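# Arrange all flowers stems-down in an upright vase

## Task

Place every flower in the vase with its stem pointing down, keep the vase upright, make sure no stem ends up visibly deformed, then open the grippers and pull both arms away.

## Robot and tools

ROBOT. Two arms, left_arm and right_arm, each ending in a two-finger gripper. Base positions in the scene frame: left_arm at (-0.041, +0.331, 0) m, quat_wxyz (+1.000, 0, 0, -0.019); right_arm at (-0.026, -0.287, 0) m, quat_wxyz (+1.000, 0, 0, +0.022). A two-camera stand is fixed behind the arms. Loose objects may occasionally get nudged by outside pushes.

FRAME. Everything uses the scene frame: origin at table-top height, halfway between the nominal bases, +x out over the table, +z up, left_arm on the +y side (arm names do not match image left/right). A gripper's fingers point along its own +z and open and close along its own y. end_effector_position is the point between the pads, roughly 1 cm behind the tips. Printed positions and orientations can be a few cm off, worse at long reach.

MOTION NUMBERS. A row is 14 numbers, each in [-1, 1]: dx, dy, dz, rx, ry, rz, opening for left_arm, then the same seven for right_arm. The six pose numbers are an OFFSET from that arm's current Hand target, along scene axes, with rotation about the Hand target's position; rx, ry, rz form one rotation vector. Scale: 1.0 equals 0.6 m or 180 degrees. A translation longer than 1.0 gets shortened along its direction. Opening is ABSOLUTE: +1 fully open (0.094 m), -1 closed. Sending 0 for all six pose numbers asks nothing new of that arm, but its opening number is always a command, so repeat the current one to keep the gripper unchanged. The controller limits each step's orientation to 40 degrees from the measured orientation.

execute_actions(actions, cameras). actions is a list of actions; each action is a table of up to 15 rows, one row per 1/30 s step; a short table repeats its final row up to step 15. Every row in an action counts from the Hand target at that action's start, so resending an offset moves further. An empty actions list returns camera images plus fuller state. cameras: list of names (cam_high, cam_low, cam_left_wrist, cam_right_wrist), ["all"], or []; an unknown name invalidates the call.

move(target, speed, blend, opening_speed, grip_force, blocking, cameras). target is one 14-number row or up to 15 rows; each row's offsets count from the Hand targets at the move's start, not from the previous row. The gripper follows a straight path. speed: m/s, 0.002 to 2.9, default 0.25 (turns up to twice that in rad/s); one value or one per target. blend: corner rounding in m for lists, default 0 meaning stop at each target. opening_speed: rate of opening change per second on the -1..+1 scale, at least 0.2; use it to close gently on fragile items like stems. grip_force: per-pad force limit in N, 10 to 50, one value or one per arm; it persists; lower values close slowly. blocking=false returns after about 0.5 s while the move continues. The move lasts at most 10 s. Paths do not avoid obstacles or the other arm; faster moves lag, stray and hit harder. Avoid paths passing close to an arm's own base, which can swing the elbow. Result adds a move: line with the ending (done, off_target, moving, held, fault) and limits (paced = pose clipped, held = steps withheld). done means at rest within 10 mm and 2 degrees.

wait(seconds): 0 to 3600, sends nothing new; a running move continues and may end the wait early. stop(): brakes the running move. zoom_image(camera, region): region [x0, y0, x1, y1] in pixels of that camera's latest image, at most 504 by 504. finished_scene(scene): ends the current scene with its number; irreversible, call nothing after it in that reply.

RESULTS. Hand target is the last commanded pose (after clipping); grippers often rest short of it because of friction, weight and gear play, so check position and tilt after moves and send the remaining gap as an offset. grip_measured is the measured opening on the command scale; empty it reads up to about 2.5 mm wide. On a hard part it reads slightly under the part width; squeeze force rises about 1 N per 0.001 below first contact, then jumps to the limit near 20 N. To release, command well above grip_measured. Tool commands shows present gripper commands. Joint velocities may say within noise. Joint torques follow Joint positions order; numbers 1 to 3 wrap at ±28 N m. Joint ranges (rad): waist -2.618 to 3.054, shoulder 0 to 3.142, elbow 0 to 3.142 (straight at 2.901), wrist pitch and yaw -1.571 to 1.571, wrist roll -2.094 to 2.094. Cameras are 672x504; intrinsics are given per camera.

AVOID. Knocking over or dropping the vase (glassware must not fall more than a few cm), crushing or bending stems, releasing moving items, anything falling or left off the table, fast impacts on fixed or heavy things, arms pressing into each other or closing on the other arm's fingers, strain on wrist camera cables. An arm blocked by something keeps pushing until commanded back past its gripper. Long stretched-out holding or pushing heats motors: MOTOR HOT at 75 °C, a fold-and-idle fault at 90 °C, collapse at 100 °C.

Each tool is called after ">>>" by a JSON object that holds its "op" and its "data", one argument or row to a line.

## Session

>>> {"op": "execute_actions", "data": {
  "actions": []
}}

Scene clock: 0.00 s.
left_arm: end_effector_position=(+0.3605, +0.3360, +0.0947) grip_measured=+1.000 end_effector_quat_wxyz=(+0.564, -0.031, +0.825, -0.007) | right_arm: end_effector_position=(+0.3650, -0.2668, +0.0909) grip_measured=+1.000 end_effector_quat_wxyz=(+0.585, +0.040, +0.810, +0.000)
Joint positions: left_arm=[0.041 1.523 0.415 0.737 -0.02 -0.057 0.094] | right_arm=[0.079 1.552 0.342 0.884 0.162 0.104 0.094]
Joint velocities: within noise
Joint torques (N m): no reading
Motor temperatures (°C): left_arm=[25 24 26 25 27 26 23] | right_arm=[25 26 26 24 26 27 27]
Heat: left arm: 27 °C; right arm: 27 °C.
Hand target: left_arm +0.3654, +0.3367, +0.1068; +0.579, -0.032, +0.815, -0.007 | right_arm +0.3702, -0.2666, +0.1044; +0.602, +0.041, +0.798, +0.001
Tool commands: left_gripper/opening=+1.0 right_gripper/opening=+1.0

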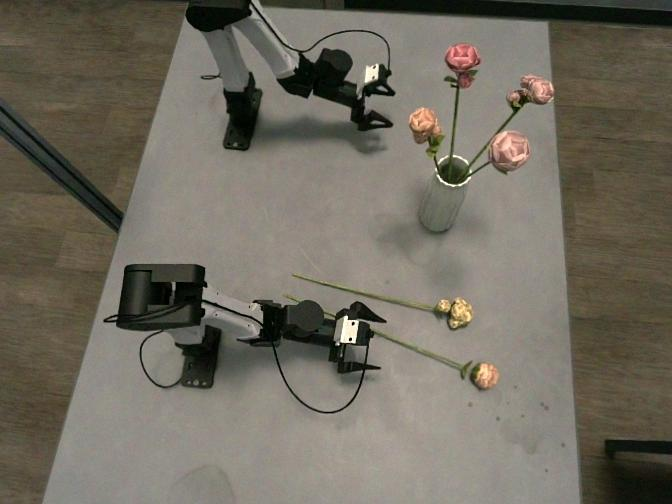

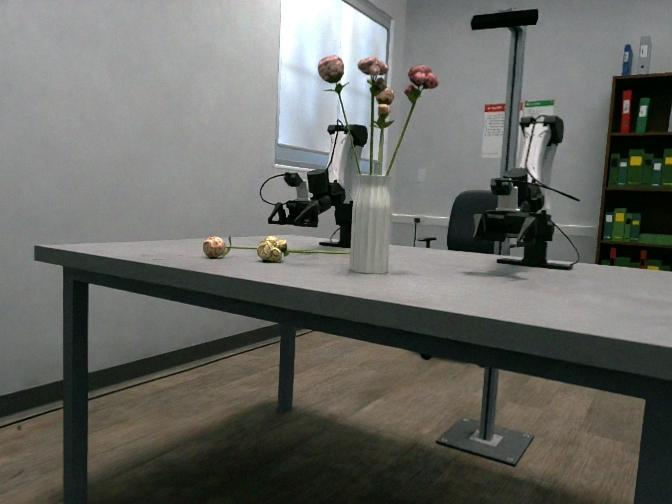

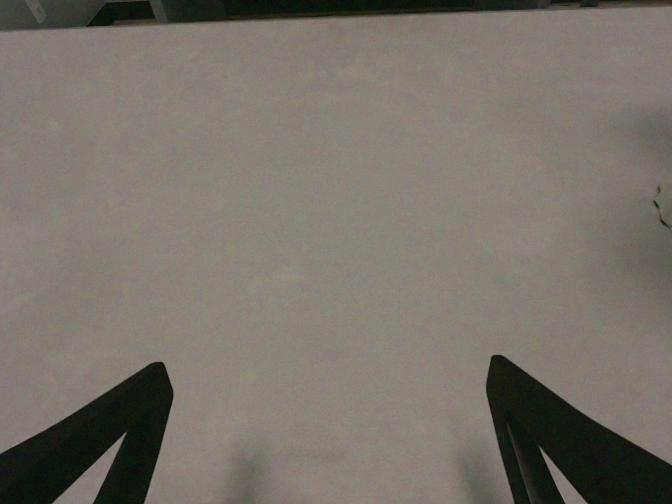

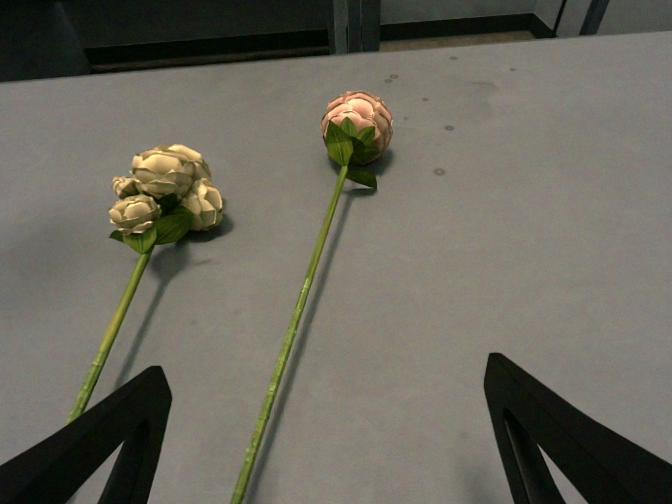

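>>> {"op": "zoom_image", "data": {
  "camera": "cam_high",
  "region": [260, 240, 520, 410]
}}

>>> {"op": "zoom_image", "data": {
  "camera": "cam_high",
  "region": [380, 20, 580, 250]
}}

>>> {"op": "zoom_image", "data": {
  "camera": "cam_low",
  "region": [180, 40, 580, 300]
}}

Scaled by 1.938 from the camera's image (finer frame: 960x720).

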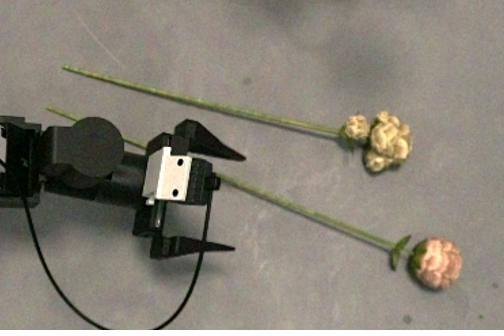

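Scaled by 2.191 from the camera's image (finer frame: 960x720).

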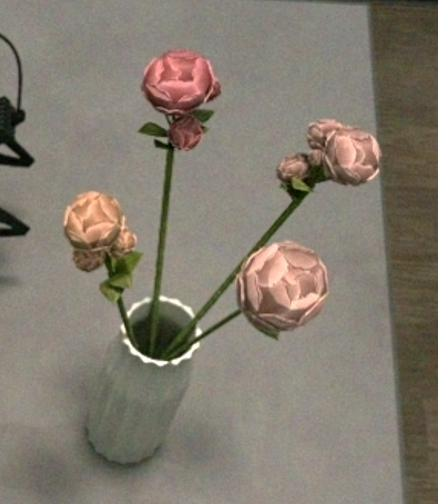

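Scaled by 1.260 from the camera's image (finer frame: 960x720).

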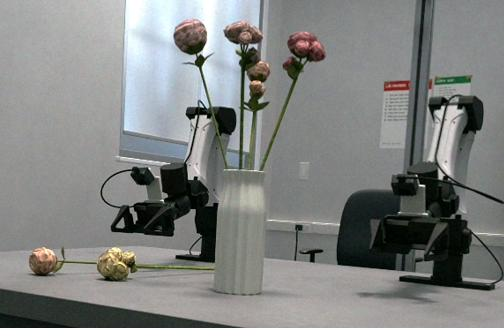

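>>> {"op": "move", "data": {
  "target": [0,0,0,0,0,0,1, 0.0247,0.2377,0.09,0.0304,0.4097,-0.0134,1],
  "speed": 0.3,
  "cameras": ["all"]
}}

Scene clock: 150.77 s.
left_arm: end_effector_position=(+0.3605, +0.3360, +0.0947) grip_measured=+1.000 end_effector_quat_wxyz=(+0.564, -0.031, +0.825, -0.007) | right_arm: end_effector_position=(+0.3852, -0.1289, +0.1596) grip_measured=+1.000 end_effector_quat_wxyz=(+0.046, +0.067, +0.997, +0.012)
Joint positions: left_arm=[0.041 1.523 0.415 0.737 -0.02 -0.057 0.094] | right_arm=[0.329 2.216 2.307 -1.568 0.017 0.506 0.094]
Joint torques (N m): left_arm=[-0.14 -5.49 6.45 2.17 -0.02 -0.04] | right_arm=[0.49 -9.94 8.51 0.42 -0.25 0.12]
Motor temperatures (°C): left_arm=[25 28 30 40 27 26 23] | right_arm=[25 32 32 44 26 27 27]
Heat: left arm: 40 °C; right arm: 44 °C.
Hand target: left_arm +0.3654, +0.3367, +0.1068; +0.579, -0.032, +0.815, -0.007 | right_arm +0.3850, -0.1240, +0.1584; +0.001, +0.076, +0.997, +0.000
Off the commanded pose: left_arm 0.013 m, 2 deg | right_arm 0.005 m, 5 deg.
joint sent to its limit (right arm) — joint 4 (wrist pitch), lower limit. The joint targets are off in position and orientation.
move: off_target (right_arm)

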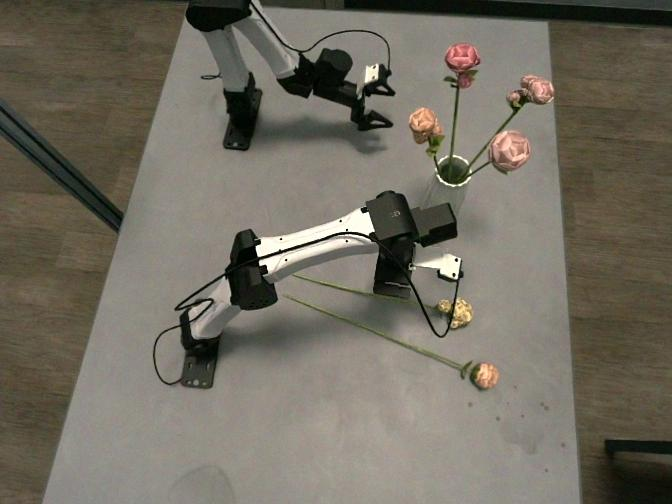

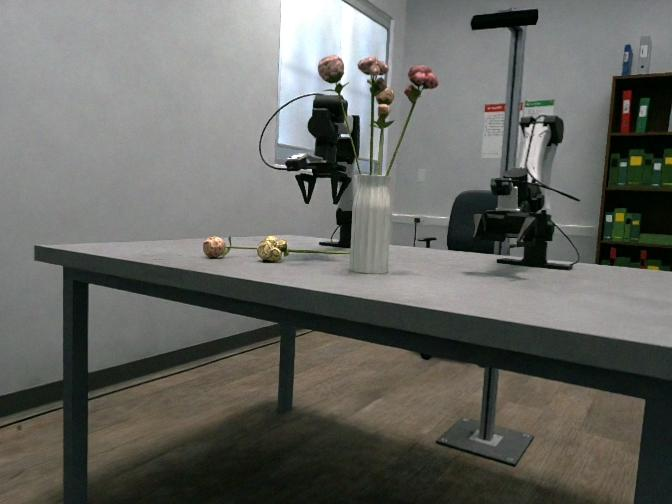

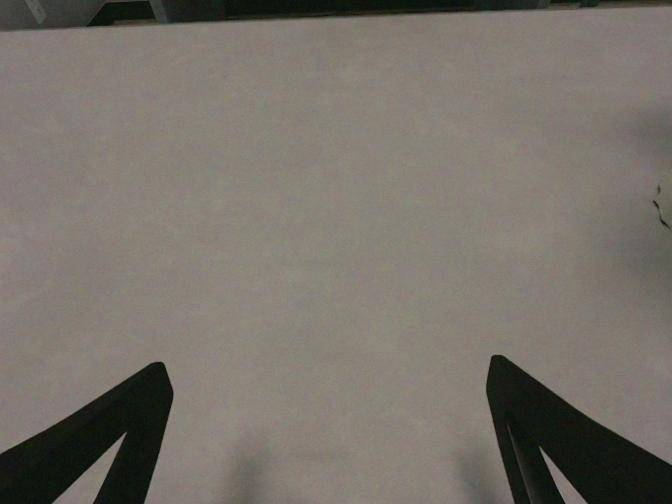

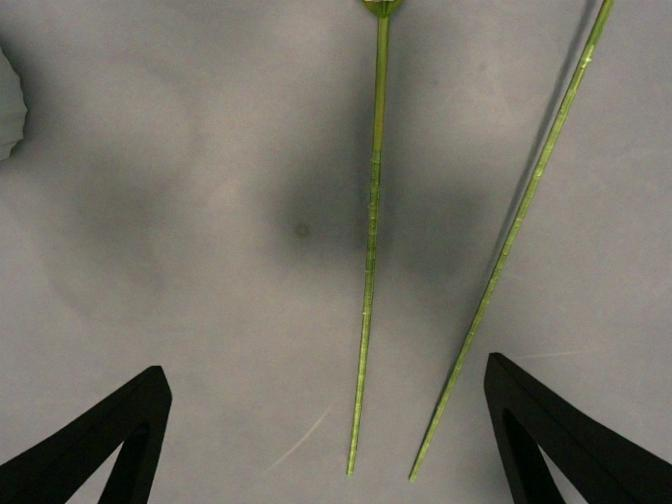

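>>> {"op": "zoom_image", "data": {
  "camera": "cam_high",
  "region": [190, 0, 420, 160]
}}

>>> {"op": "zoom_image", "data": {
  "camera": "cam_high",
  "region": [160, 170, 500, 400]
}}

>>> {"op": "zoom_image", "data": {
  "camera": "cam_low",
  "region": [180, 40, 420, 290]
}}

Scaled by 2.191 from the camera's image (finer frame: 960x720).

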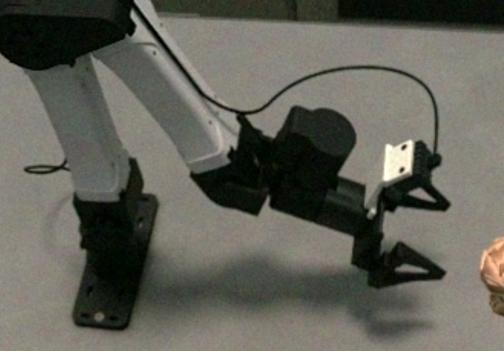

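Scaled by 1.482 from the camera's image (finer frame: 960x720).

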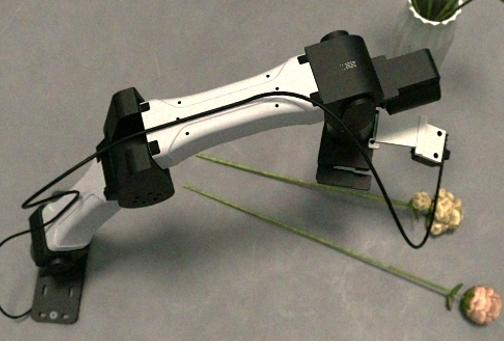

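Scaled by 2.016 from the camera's image (finer frame: 960x720).

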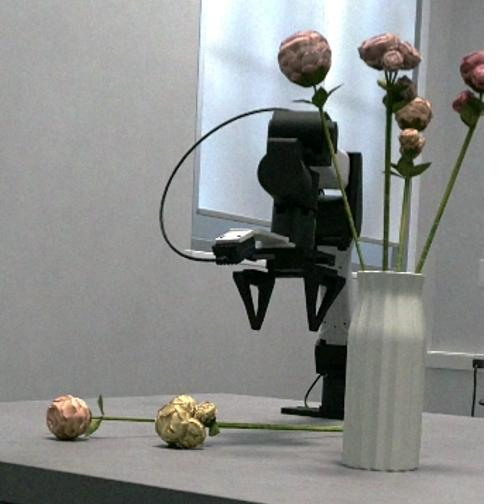

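>>> {"op": "move", "data": {
  "target": [0,0,0,0,0,0,1, 0.03,-0.0467,-0.164,-0.0087,-0.0542,-0.0032,0.2],
  "speed": 0.25,
  "cameras": ["cam_high","cam_right_wrist"]
}}

Scene clock: 242.87 s.
left_arm: end_effector_position=(+0.3605, +0.3360, +0.0947) grip_measured=+1.000 end_effector_quat_wxyz=(+0.564, -0.031, +0.825, -0.007) | right_arm: end_effector_position=(+0.3903, -0.1523, +0.0364) grip_measured=+0.202 end_effector_quat_wxyz=(+0.041, +0.086, +0.995, -0.014)
Joint positions: left_arm=[0.041 1.523 0.415 0.737 -0.02 -0.057 0.094] | right_arm=[0.292 2.191 1.773 -1.09 0.06 0.506 0.056]
Joint torques (N m): left_arm=[-0.12 -5.48 6.46 2.16 -0.02 -0.03] | right_arm=[-0.2 -17.33 5.6 0.93 0.15 -0.27]
Motor temperatures (°C): left_arm=[25 28 31 44 27 26 23] | right_arm=[25 42 36 31 26 27 27]
Heat: left arm: 44 °C; right arm: 42 °C.
Hand target: left_arm +0.3654, +0.3367, +0.1068; +0.579, -0.032, +0.815, -0.007 | right_arm +0.4030, -0.1520, +0.0600; +0.086, +0.081, +0.993, -0.007
Off the commanded pose: left_arm 0.013 m, 2 deg | right_arm 0.027 m, 5 deg.
move: off_target (right_arm)

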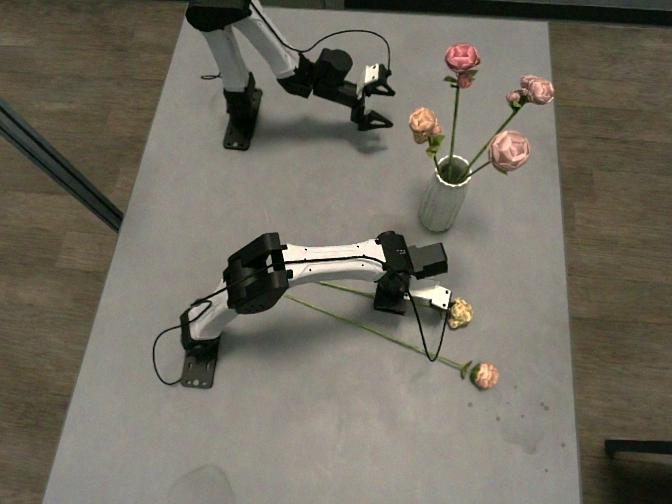

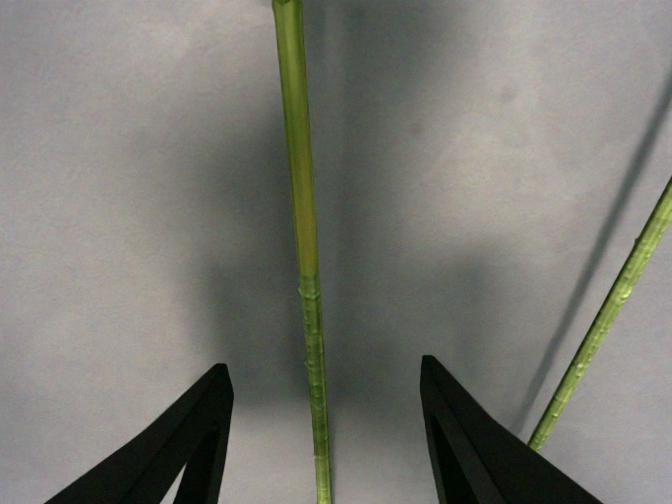

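>>> {"op": "move", "data": {
  "target": [0,0,0,0,0,0,1, 0,0.004,-0.033,0,0,0,-0.3],
  "speed": 0.08,
  "cameras": ["cam_right_wrist"]
}}

Scene clock: 257.83 s.
left_arm: end_effector_position=(+0.3605, +0.3360, +0.0947) grip_measured=+1.000 end_effector_quat_wxyz=(+0.564, -0.031, +0.825, -0.007) | right_arm: end_effector_position=(+0.3913, -0.1519, +0.0234) grip_measured=-0.298 end_effector_quat_wxyz=(+0.048, +0.086, +0.995, -0.011)
Joint positions: left_arm=[0.041 1.523 0.415 0.737 -0.02 -0.057 0.094] | right_arm=[0.292 2.191 1.719 -1.021 0.06 0.506 0.033]
Joint torques (N m): left_arm=[-0.12 -5.49 6.42 2.16 -0.02 -0.03] | right_arm=[0.32 -15.68 5.59 0.97 0.15 -0.21]
Motor temperatures (°C): left_arm=[25 28 31 44 27 26 23] | right_arm=[25 48 36 31 26 27 27]
Heat: left arm: 44 °C; right arm: 48 °C.
Hand target: left_arm +0.3654, +0.3367, +0.1068; +0.579, -0.032, +0.815, -0.007 | right_arm +0.4030, -0.1496, +0.0402; +0.086, +0.081, +0.993, -0.007
Off the commanded pose: left_arm 0.013 m, 2 deg | right_arm 0.021 m, 4 deg.
move: off_target (right_arm)

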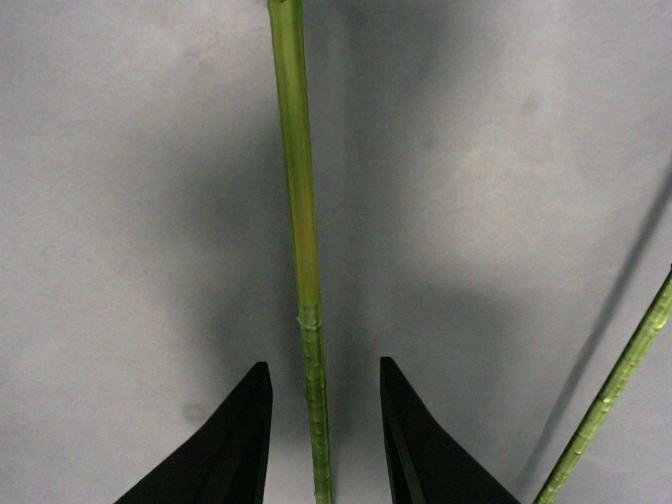

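>>> {"op": "move", "data": {
  "target": [0,0,0,0,0,0,1, 0,0.005,-0.022,0,0,0,-0.3],
  "speed": 0.06,
  "cameras": ["cam_right_wrist"]
}}

Scene clock: 262.87 s.
left_arm: end_effector_position=(+0.3605, +0.3360, +0.0947) grip_measured=+1.000 end_effector_quat_wxyz=(+0.564, -0.031, +0.825, -0.007) | right_arm: end_effector_position=(+0.3933, -0.1512, +0.0170) grip_measured=-0.298 end_effector_quat_wxyz=(+0.055, +0.086, +0.995, -0.008)
Joint positions: left_arm=[0.041 1.523 0.415 0.737 -0.02 -0.057 0.094] | right_arm=[0.292 2.191 1.692 -0.978 0.06 0.506 0.033]
Joint torques (N m): left_arm=[-0.14 -5.48 6.41 2.17 -0.02 -0.04] | right_arm=[0.88 -14.09 5.59 1.01 0.15 -0.15]
Heat: left arm: 45 °C; right arm: 49 °C.
Hand target: left_arm +0.3654, +0.3367, +0.1068; +0.579, -0.032, +0.815, -0.007 | right_arm +0.4030, -0.1466, +0.0270; +0.086, +0.081, +0.993, -0.007
Off the commanded pose: left_arm 0.013 m, 2 deg | right_arm 0.015 m, 4 deg.
move: off_target (right_arm)

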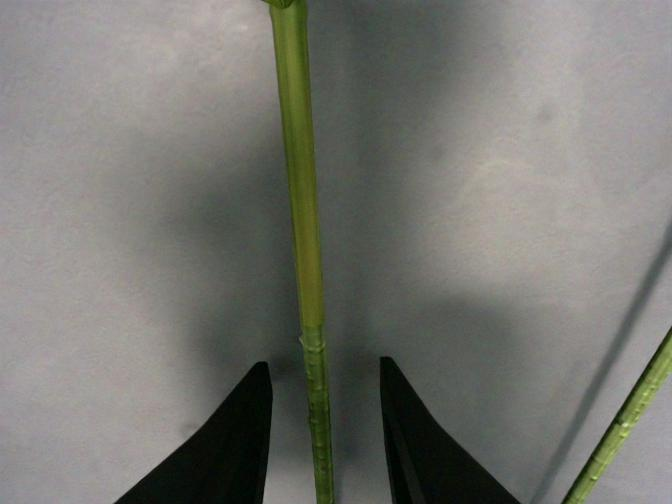

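>>> {"op": "move", "data": {
  "target": [0,0,0,0,0,0,1, 0,0.003,-0.004,0,0,0,-1],
  "speed": 0.06,
  "grip_force": [50, 25],
  "cameras": ["cam_right_wrist"]
}}

Scene clock: 269.60 s.
left_arm: end_effector_position=(+0.3605, +0.3360, +0.0947) grip_measured=+1.000 end_effector_quat_wxyz=(+0.564, -0.031, +0.825, -0.007) | right_arm: end_effector_position=(+0.3941, -0.1476, +0.0172) grip_measured=-0.885 end_effector_quat_wxyz=(+0.059, +0.082, +0.995, -0.007)
Joint positions: left_arm=[0.041 1.523 0.415 0.737 -0.02 -0.057 0.094] | right_arm=[0.3 2.191 1.692 -0.97 0.061 0.506 0.005]
Joint torques (N m): left_arm=[-0.12 -5.48 6.43 2.17 -0.02 -0.04] | right_arm=[0.65 -13.64 5.39 1.02 0.14 -0.11]
Heat: left arm: 45 °C; right arm: 49 °C.
Hand target: left_arm +0.3654, +0.3367, +0.1068; +0.579, -0.032, +0.815, -0.007 | right_arm +0.4030, -0.1448, +0.0246; +0.086, +0.081, +0.993, -0.007
Off the commanded pose: left_arm 0.013 m, 2 deg | right_arm 0.012 m, 3 deg.
grip_force (N): 50, 25
move: off_target (right_arm)

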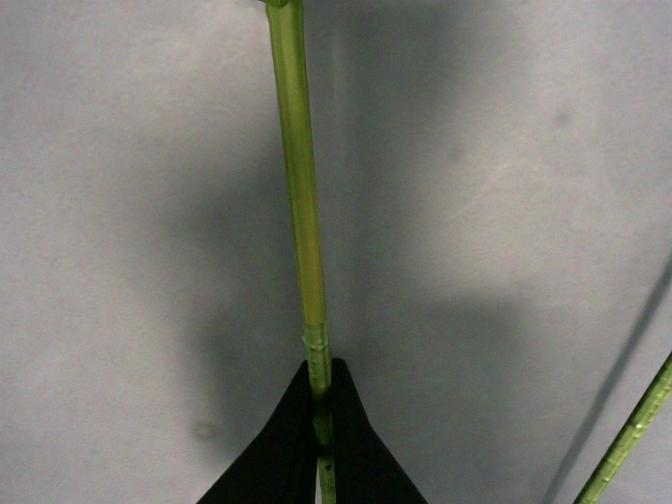

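>>> {"op": "move", "data": {
  "target": [
    [0,0,0,0,0,0,1, 0,0,0.159,0,0,0,-1],
    [0,0,0,0,0,0,1, -0.0217,0.008,0.409,0.0013,-0.2237,0.1029,-1],
    [0,0,0,0,0,0,1, -0.0217,0.0913,0.659,0.1010,-0.4433,0.2040,-1],
    [0,0,0,0,0,0,1, -0.005,0.1413,0.8257,0.2059,-0.5271,0.2505,-1]
  ],
  "speed": 0.3,
  "blend": 0.05,
  "cameras": ["all"]
}}

Scene clock: 299.93 s.
left_arm: end_effector_position=(+0.3605, +0.3360, +0.0947) grip_measured=+1.000 end_effector_quat_wxyz=(+0.564, -0.031, +0.825, -0.007) | right_arm: end_effector_position=(+0.4029, -0.0577, +0.4965) grip_measured=-0.885 end_effector_quat_wxyz=(+0.707, -0.255, +0.560, +0.349)
Joint positions: left_arm=[0.041 1.523 0.415 0.737 -0.02 -0.057 0.094] | right_arm=[0.253 1.57 1.551 0.312 -0.569 0.193 0.005]
Joint torques (N m): left_arm=[-0.12 -5.52 6.45 2.17 -0.02 -0.03] | right_arm=[-0.31 -6.04 10.35 2.61 -0.23 0.11]
Heat: left arm: 46 °C; right arm: 49 °C.
Hand target: left_arm +0.3654, +0.3367, +0.1068; +0.579, -0.032, +0.815, -0.007 | right_arm +0.4000, -0.0601, +0.5200; +0.728, -0.258, +0.528, +0.354
Off the commanded pose: left_arm 0.013 m, 2 deg | right_arm 0.024 m, 4 deg.
grip_force (N): 50, 25
move: off_target (right_arm); blend cut to 0.0476 m at target 1

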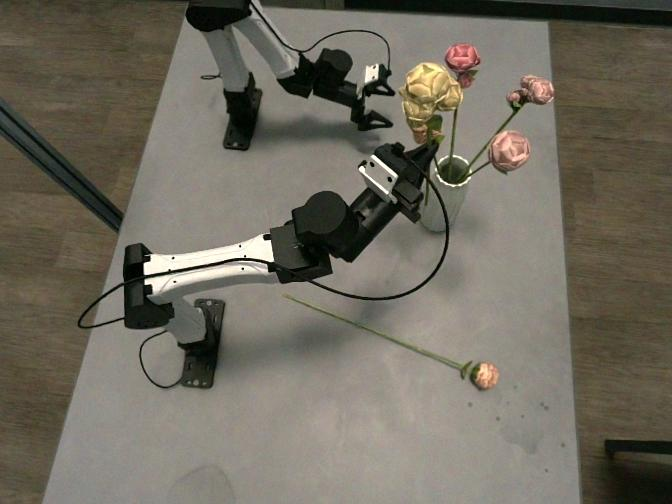

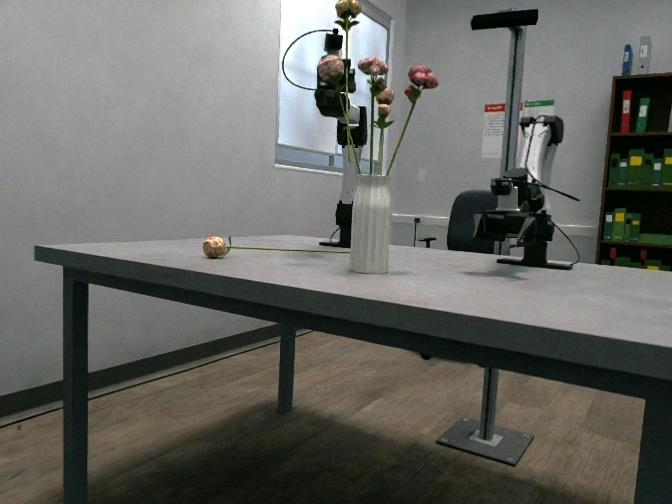

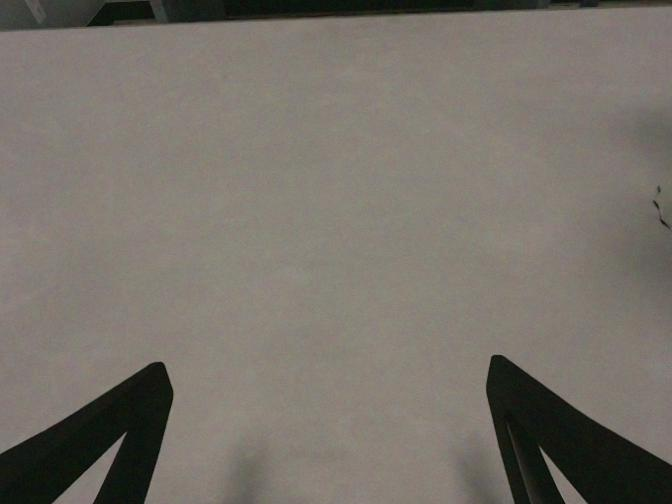

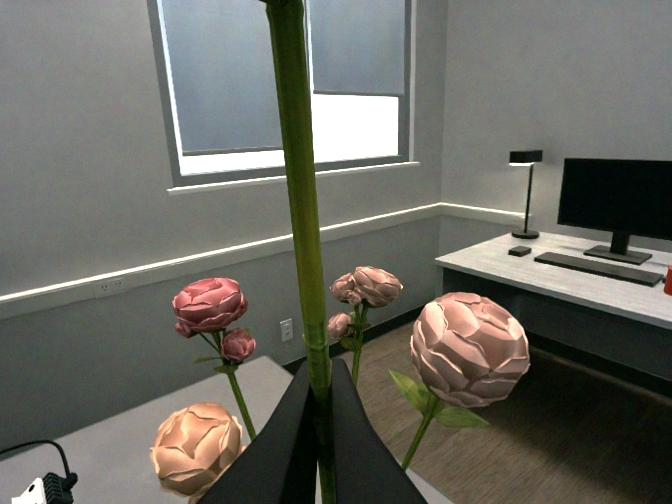

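>>> {"op": "zoom_image", "data": {
  "camera": "cam_low",
  "region": [260, 0, 460, 290]
}}

>>> {"op": "zoom_image", "data": {
  "camera": "cam_high",
  "region": [340, 20, 560, 250]
}}

Scaled by 1.738 from the camera's image (finer frame: 960x720).

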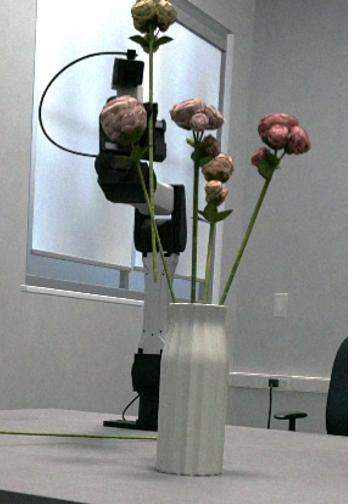

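Scaled by 2.191 from the camera's image (finer frame: 960x720).

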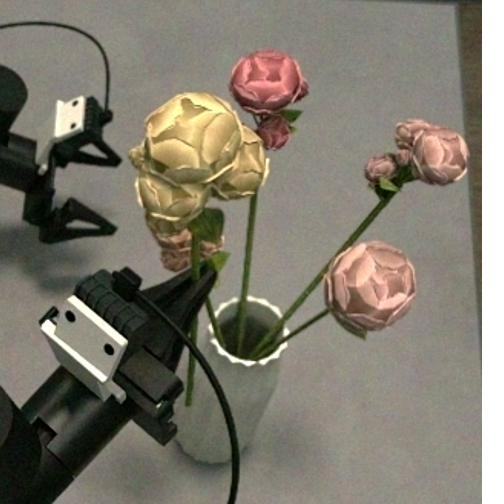

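>>> {"op": "move", "data": {
  "target": [0,0,0,0,0,0,1, 0.0783,0.14,0.03,0,0,0,-1],
  "speed": 0.15,
  "cameras": ["all"]
}}

>>> {"op": "zoom_image", "data": {
  "camera": "cam_high",
  "region": [340, 20, 560, 250]
}}

>>> {"op": "zoom_image", "data": {
  "camera": "cam_low",
  "region": [280, 0, 480, 290]
}}

Scene clock: 326.63 s.
left_arm: end_effector_position=(+0.3605, +0.3360, +0.0947) grip_measured=+1.000 end_effector_quat_wxyz=(+0.564, -0.031, +0.825, -0.007) | right_arm: end_effector_position=(+0.4399, +0.0250, +0.5366) grip_measured=-0.885 end_effector_quat_wxyz=(+0.722, -0.262, +0.524, +0.368)
Joint positions: left_arm=[0.041 1.523 0.415 0.737 -0.02 -0.057 0.094] | right_arm=[0.409 1.898 2.034 0.222 -0.456 0.172 0.005]
Joint torques (N m): left_arm=[-0.12 -5.49 6.46 2.17 -0.02 -0.03] | right_arm=[0.39 -8.42 9.84 1.67 0.14 -0.32]
Motor temperatures (°C): left_arm=[25 29 32 47 27 26 23] | right_arm=[25 43 41 36 26 27 27]
Heat: left arm: 47 °C; right arm: 43 °C.
Hand target: left_arm +0.3654, +0.3367, +0.1068; +0.579, -0.032, +0.815, -0.007 | right_arm +0.4470, +0.0239, +0.5380; +0.728, -0.258, +0.528, +0.354
Off the commanded pose: left_arm 0.013 m, 2 deg | right_arm 0.007 m, 2 deg.
grip_force (N): 50, 25
move: done

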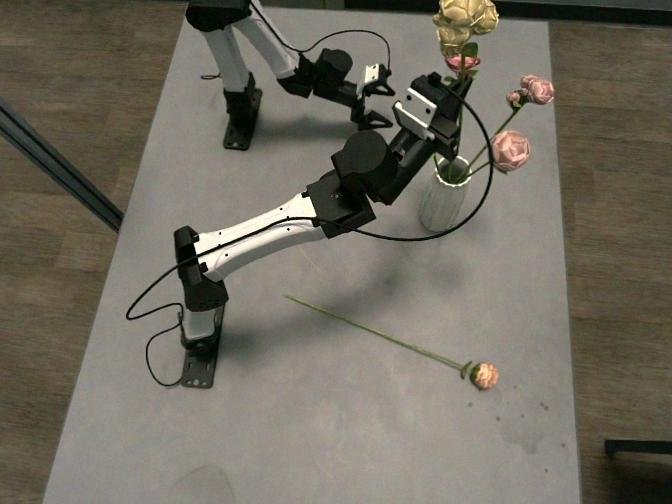

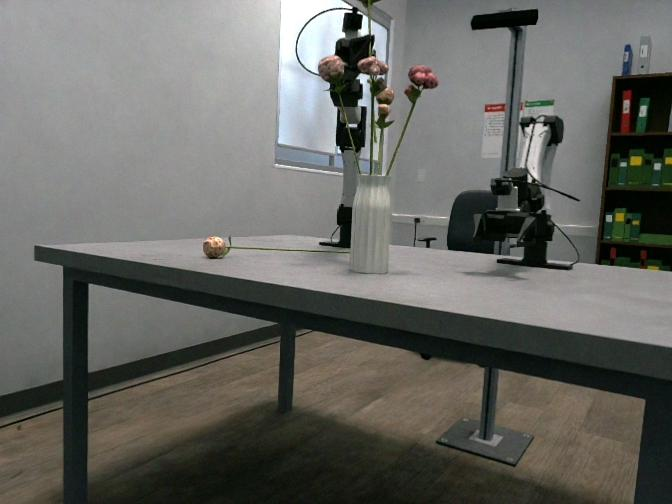

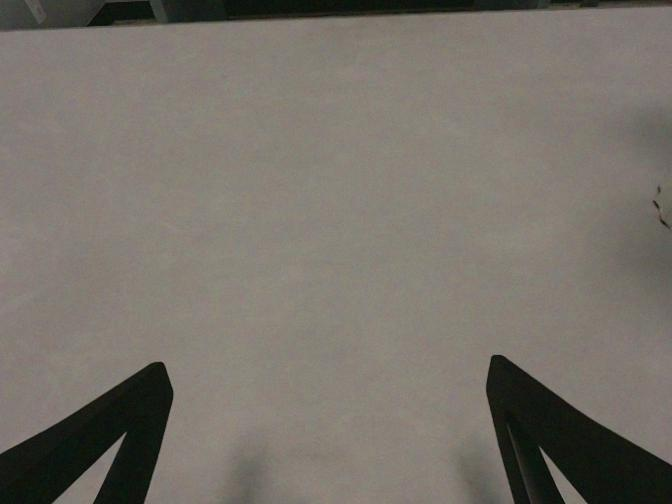

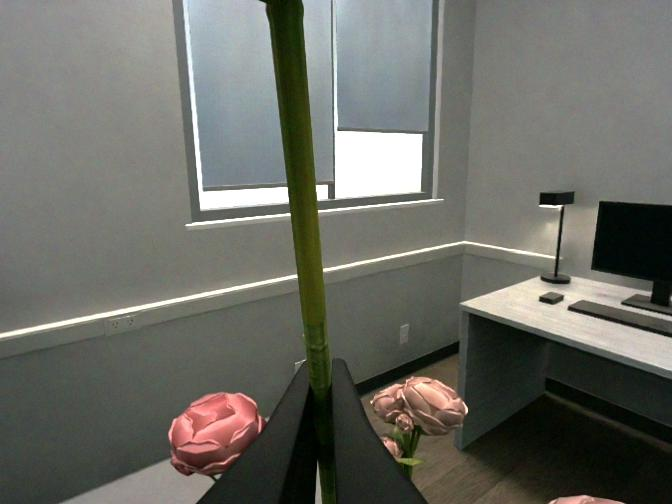

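Scaled by 2.191 from the camera's image (finer frame: 960x720).

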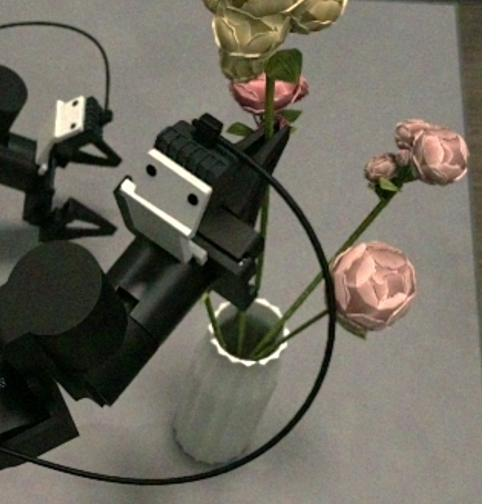

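Scaled by 1.738 from the camera's image (finer frame: 960x720).

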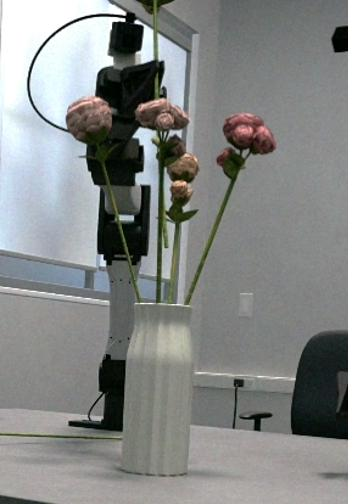

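>>> {"op": "zoom_image", "data": {
  "camera": "cam_high",
  "region": [410, 100, 510, 200]
}}

>>> {"op": "zoom_image", "data": {
  "camera": "cam_low",
  "region": [330, 90, 430, 190]
}}

Scaled by 5.040 from the camera's image (finer frame: 960x720).

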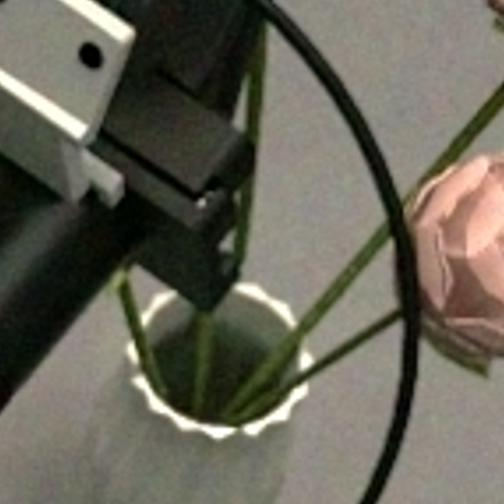

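Scaled by 5.040 from the camera's image (finer frame: 960x720).

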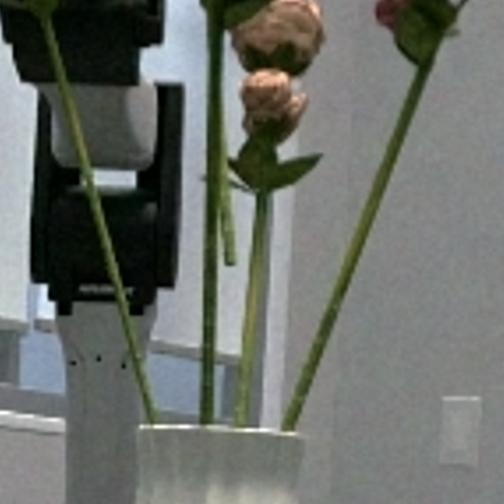

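>>> {"op": "move", "data": {
  "target": [0,0,0,0,0,0,1, 0.0165,0.016,-0.1383,-0.0107,0.0079,0,-1],
  "speed": 0.12,
  "cameras": ["all"]
}}

>>> {"op": "zoom_image", "data": {
  "camera": "cam_high",
  "region": [400, 90, 500, 190]
}}

>>> {"op": "zoom_image", "data": {
  "camera": "cam_low",
  "region": [330, 90, 430, 190]
}}

Scene clock: 358.40 s.
left_arm: end_effector_position=(+0.3605, +0.3360, +0.0947) grip_measured=+1.000 end_effector_quat_wxyz=(+0.564, -0.031, +0.825, -0.007) | right_arm: end_effector_position=(+0.4639, +0.0362, +0.4295) grip_measured=-0.885 end_effector_quat_wxyz=(+0.684, -0.265, +0.577, +0.359)
Joint positions: left_arm=[0.041 1.523 0.415 0.737 -0.02 -0.057 0.094] | right_arm=[0.409 1.898 1.724 0.391 -0.453 0.149 0.005]
Joint torques (N m): left_arm=[-0.13 -5.46 6.46 2.16 -0.02 -0.04] | right_arm=[0.68 -12.37 7.32 2.76 0.11 -0.32]
Heat: left arm: 48 °C; right arm: 44 °C.
Hand target: left_arm +0.3654, +0.3367, +0.1068; +0.579, -0.032, +0.815, -0.007 | right_arm +0.4569, +0.0335, +0.4550; +0.717, -0.266, +0.543, +0.349
Off the commanded pose: left_arm 0.013 m, 2 deg | right_arm 0.027 m, 6 deg.
grip_force (N): 50, 25
move: off_target (right_arm)

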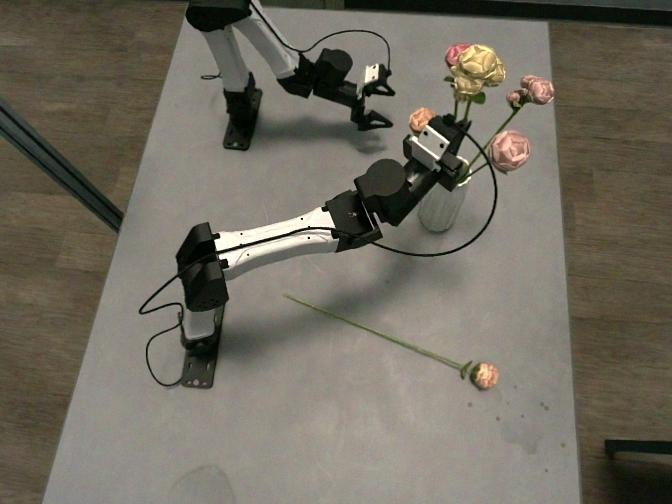

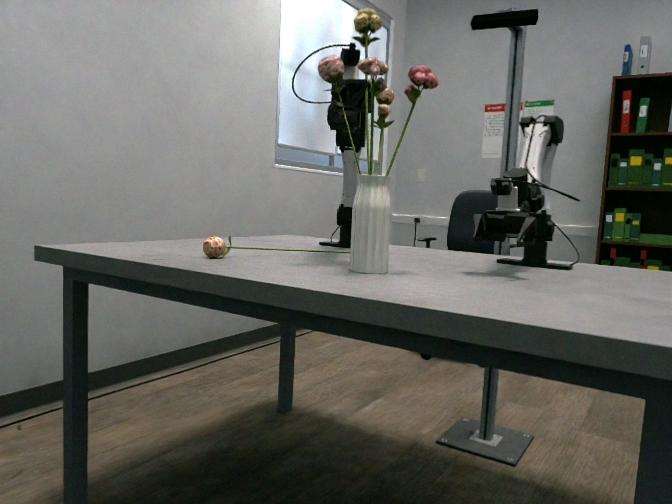

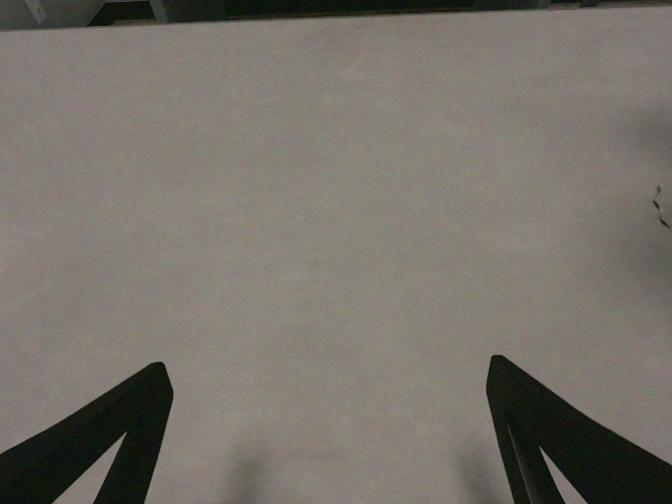

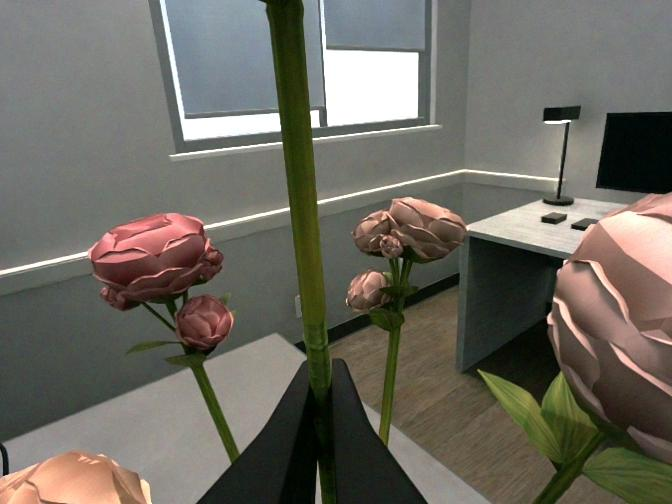

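Scaled by 5.040 from the camera's image (finer frame: 960x720).

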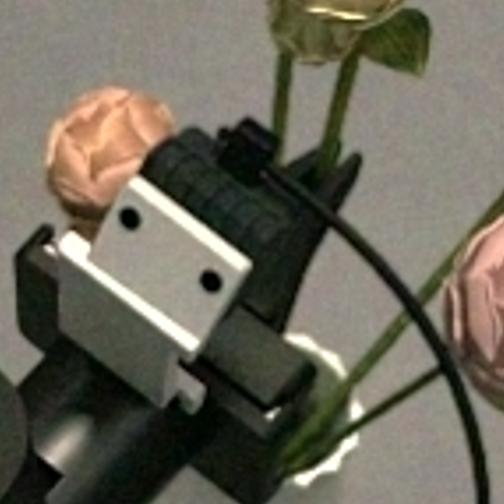

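Scaled by 5.040 from the camera's image (finer frame: 960x720).

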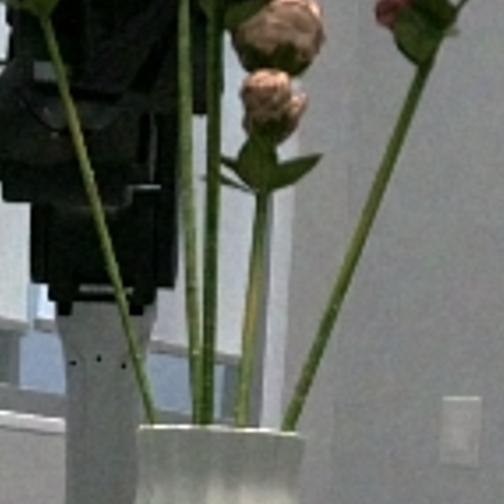

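>>> {"op": "move", "data": {
  "target": [0,0,0,0,0,0,1, 0.005,0.018,-0.15,0,0,0,-1],
  "speed": 0.12,
  "cameras": ["all"]
}}

>>> {"op": "zoom_image", "data": {
  "camera": "cam_high",
  "region": [400, 90, 500, 190]
}}

>>> {"op": "zoom_image", "data": {
  "camera": "cam_low",
  "region": [330, 90, 430, 190]
}}

Scene clock: 382.43 s.
left_arm: end_effector_position=(+0.3605, +0.3360, +0.0947) grip_measured=+1.000 end_effector_quat_wxyz=(+0.564, -0.031, +0.825, -0.007) | right_arm: end_effector_position=(+0.4598, +0.0419, +0.3579) grip_measured=-0.885 end_effector_quat_wxyz=(+0.695, -0.266, +0.565, +0.357)
Joint positions: left_arm=[0.041 1.523 0.415 0.737 -0.02 -0.057 0.094] | right_arm=[0.426 1.926 1.448 0.723 -0.434 0.139 0.005]
Joint torques (N m): left_arm=[-0.12 -5.49 6.48 2.17 -0.02 -0.04] | right_arm=[0.66 -9.24 7.21 2.73 0.12 -0.29]
Motor temperatures (°C): left_arm=[25 29 32 48 27 26 23] | right_arm=[25 43 41 44 26 27 28]
Heat: left arm: 48 °C; right arm: 44 °C.
Hand target: left_arm +0.3654, +0.3367, +0.1068; +0.579, -0.032, +0.815, -0.007 | right_arm +0.4599, +0.0443, +0.3650; +0.717, -0.266, +0.543, +0.349
Off the commanded pose: left_arm 0.013 m, 2 deg | right_arm 0.008 m, 4 deg.
grip_force (N): 50, 25
move: off_target (right_arm)

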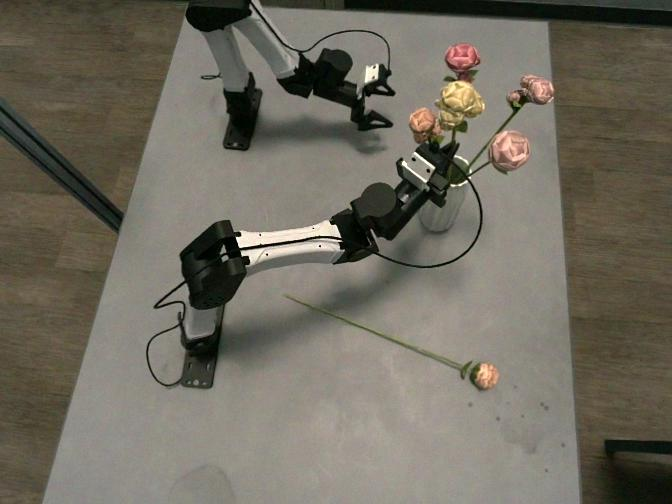

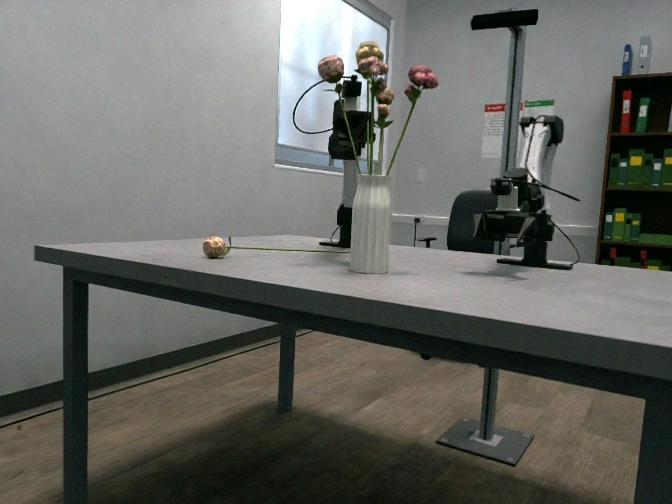

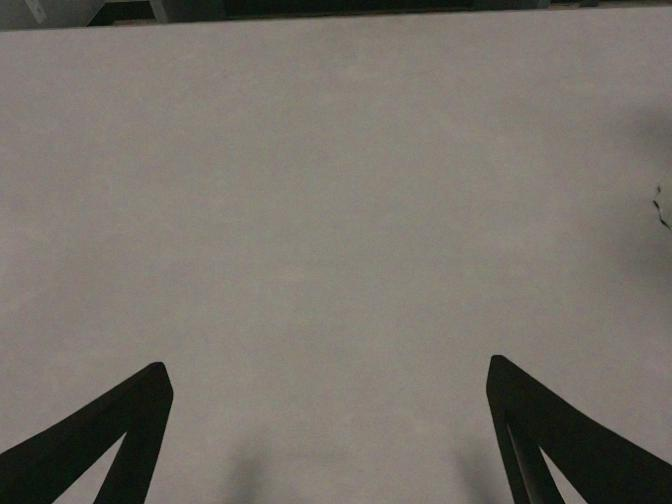

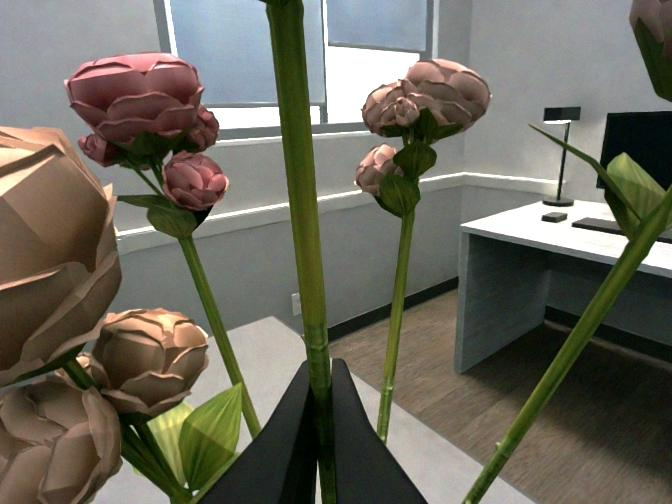

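Scaled by 5.040 from the camera's image (finer frame: 960x720).

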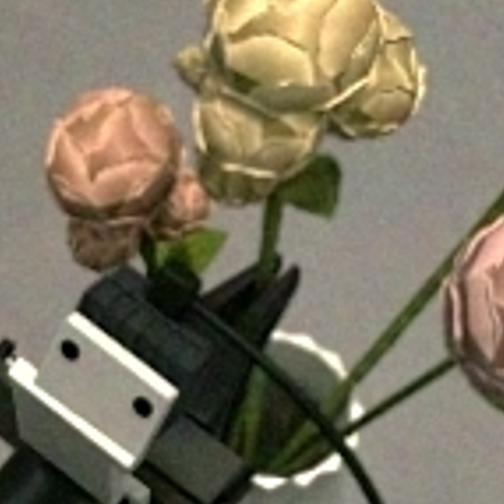

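Scaled by 5.040 from the camera's image (finer frame: 960x720).

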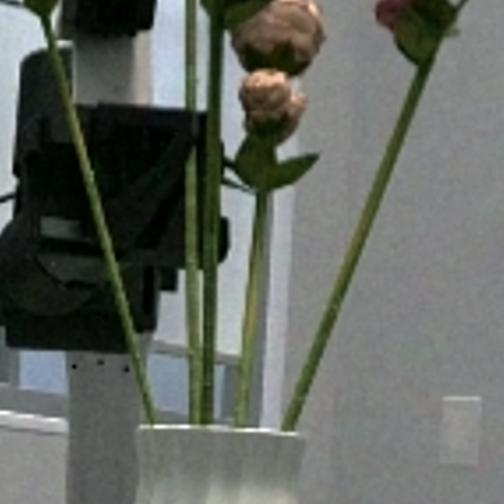

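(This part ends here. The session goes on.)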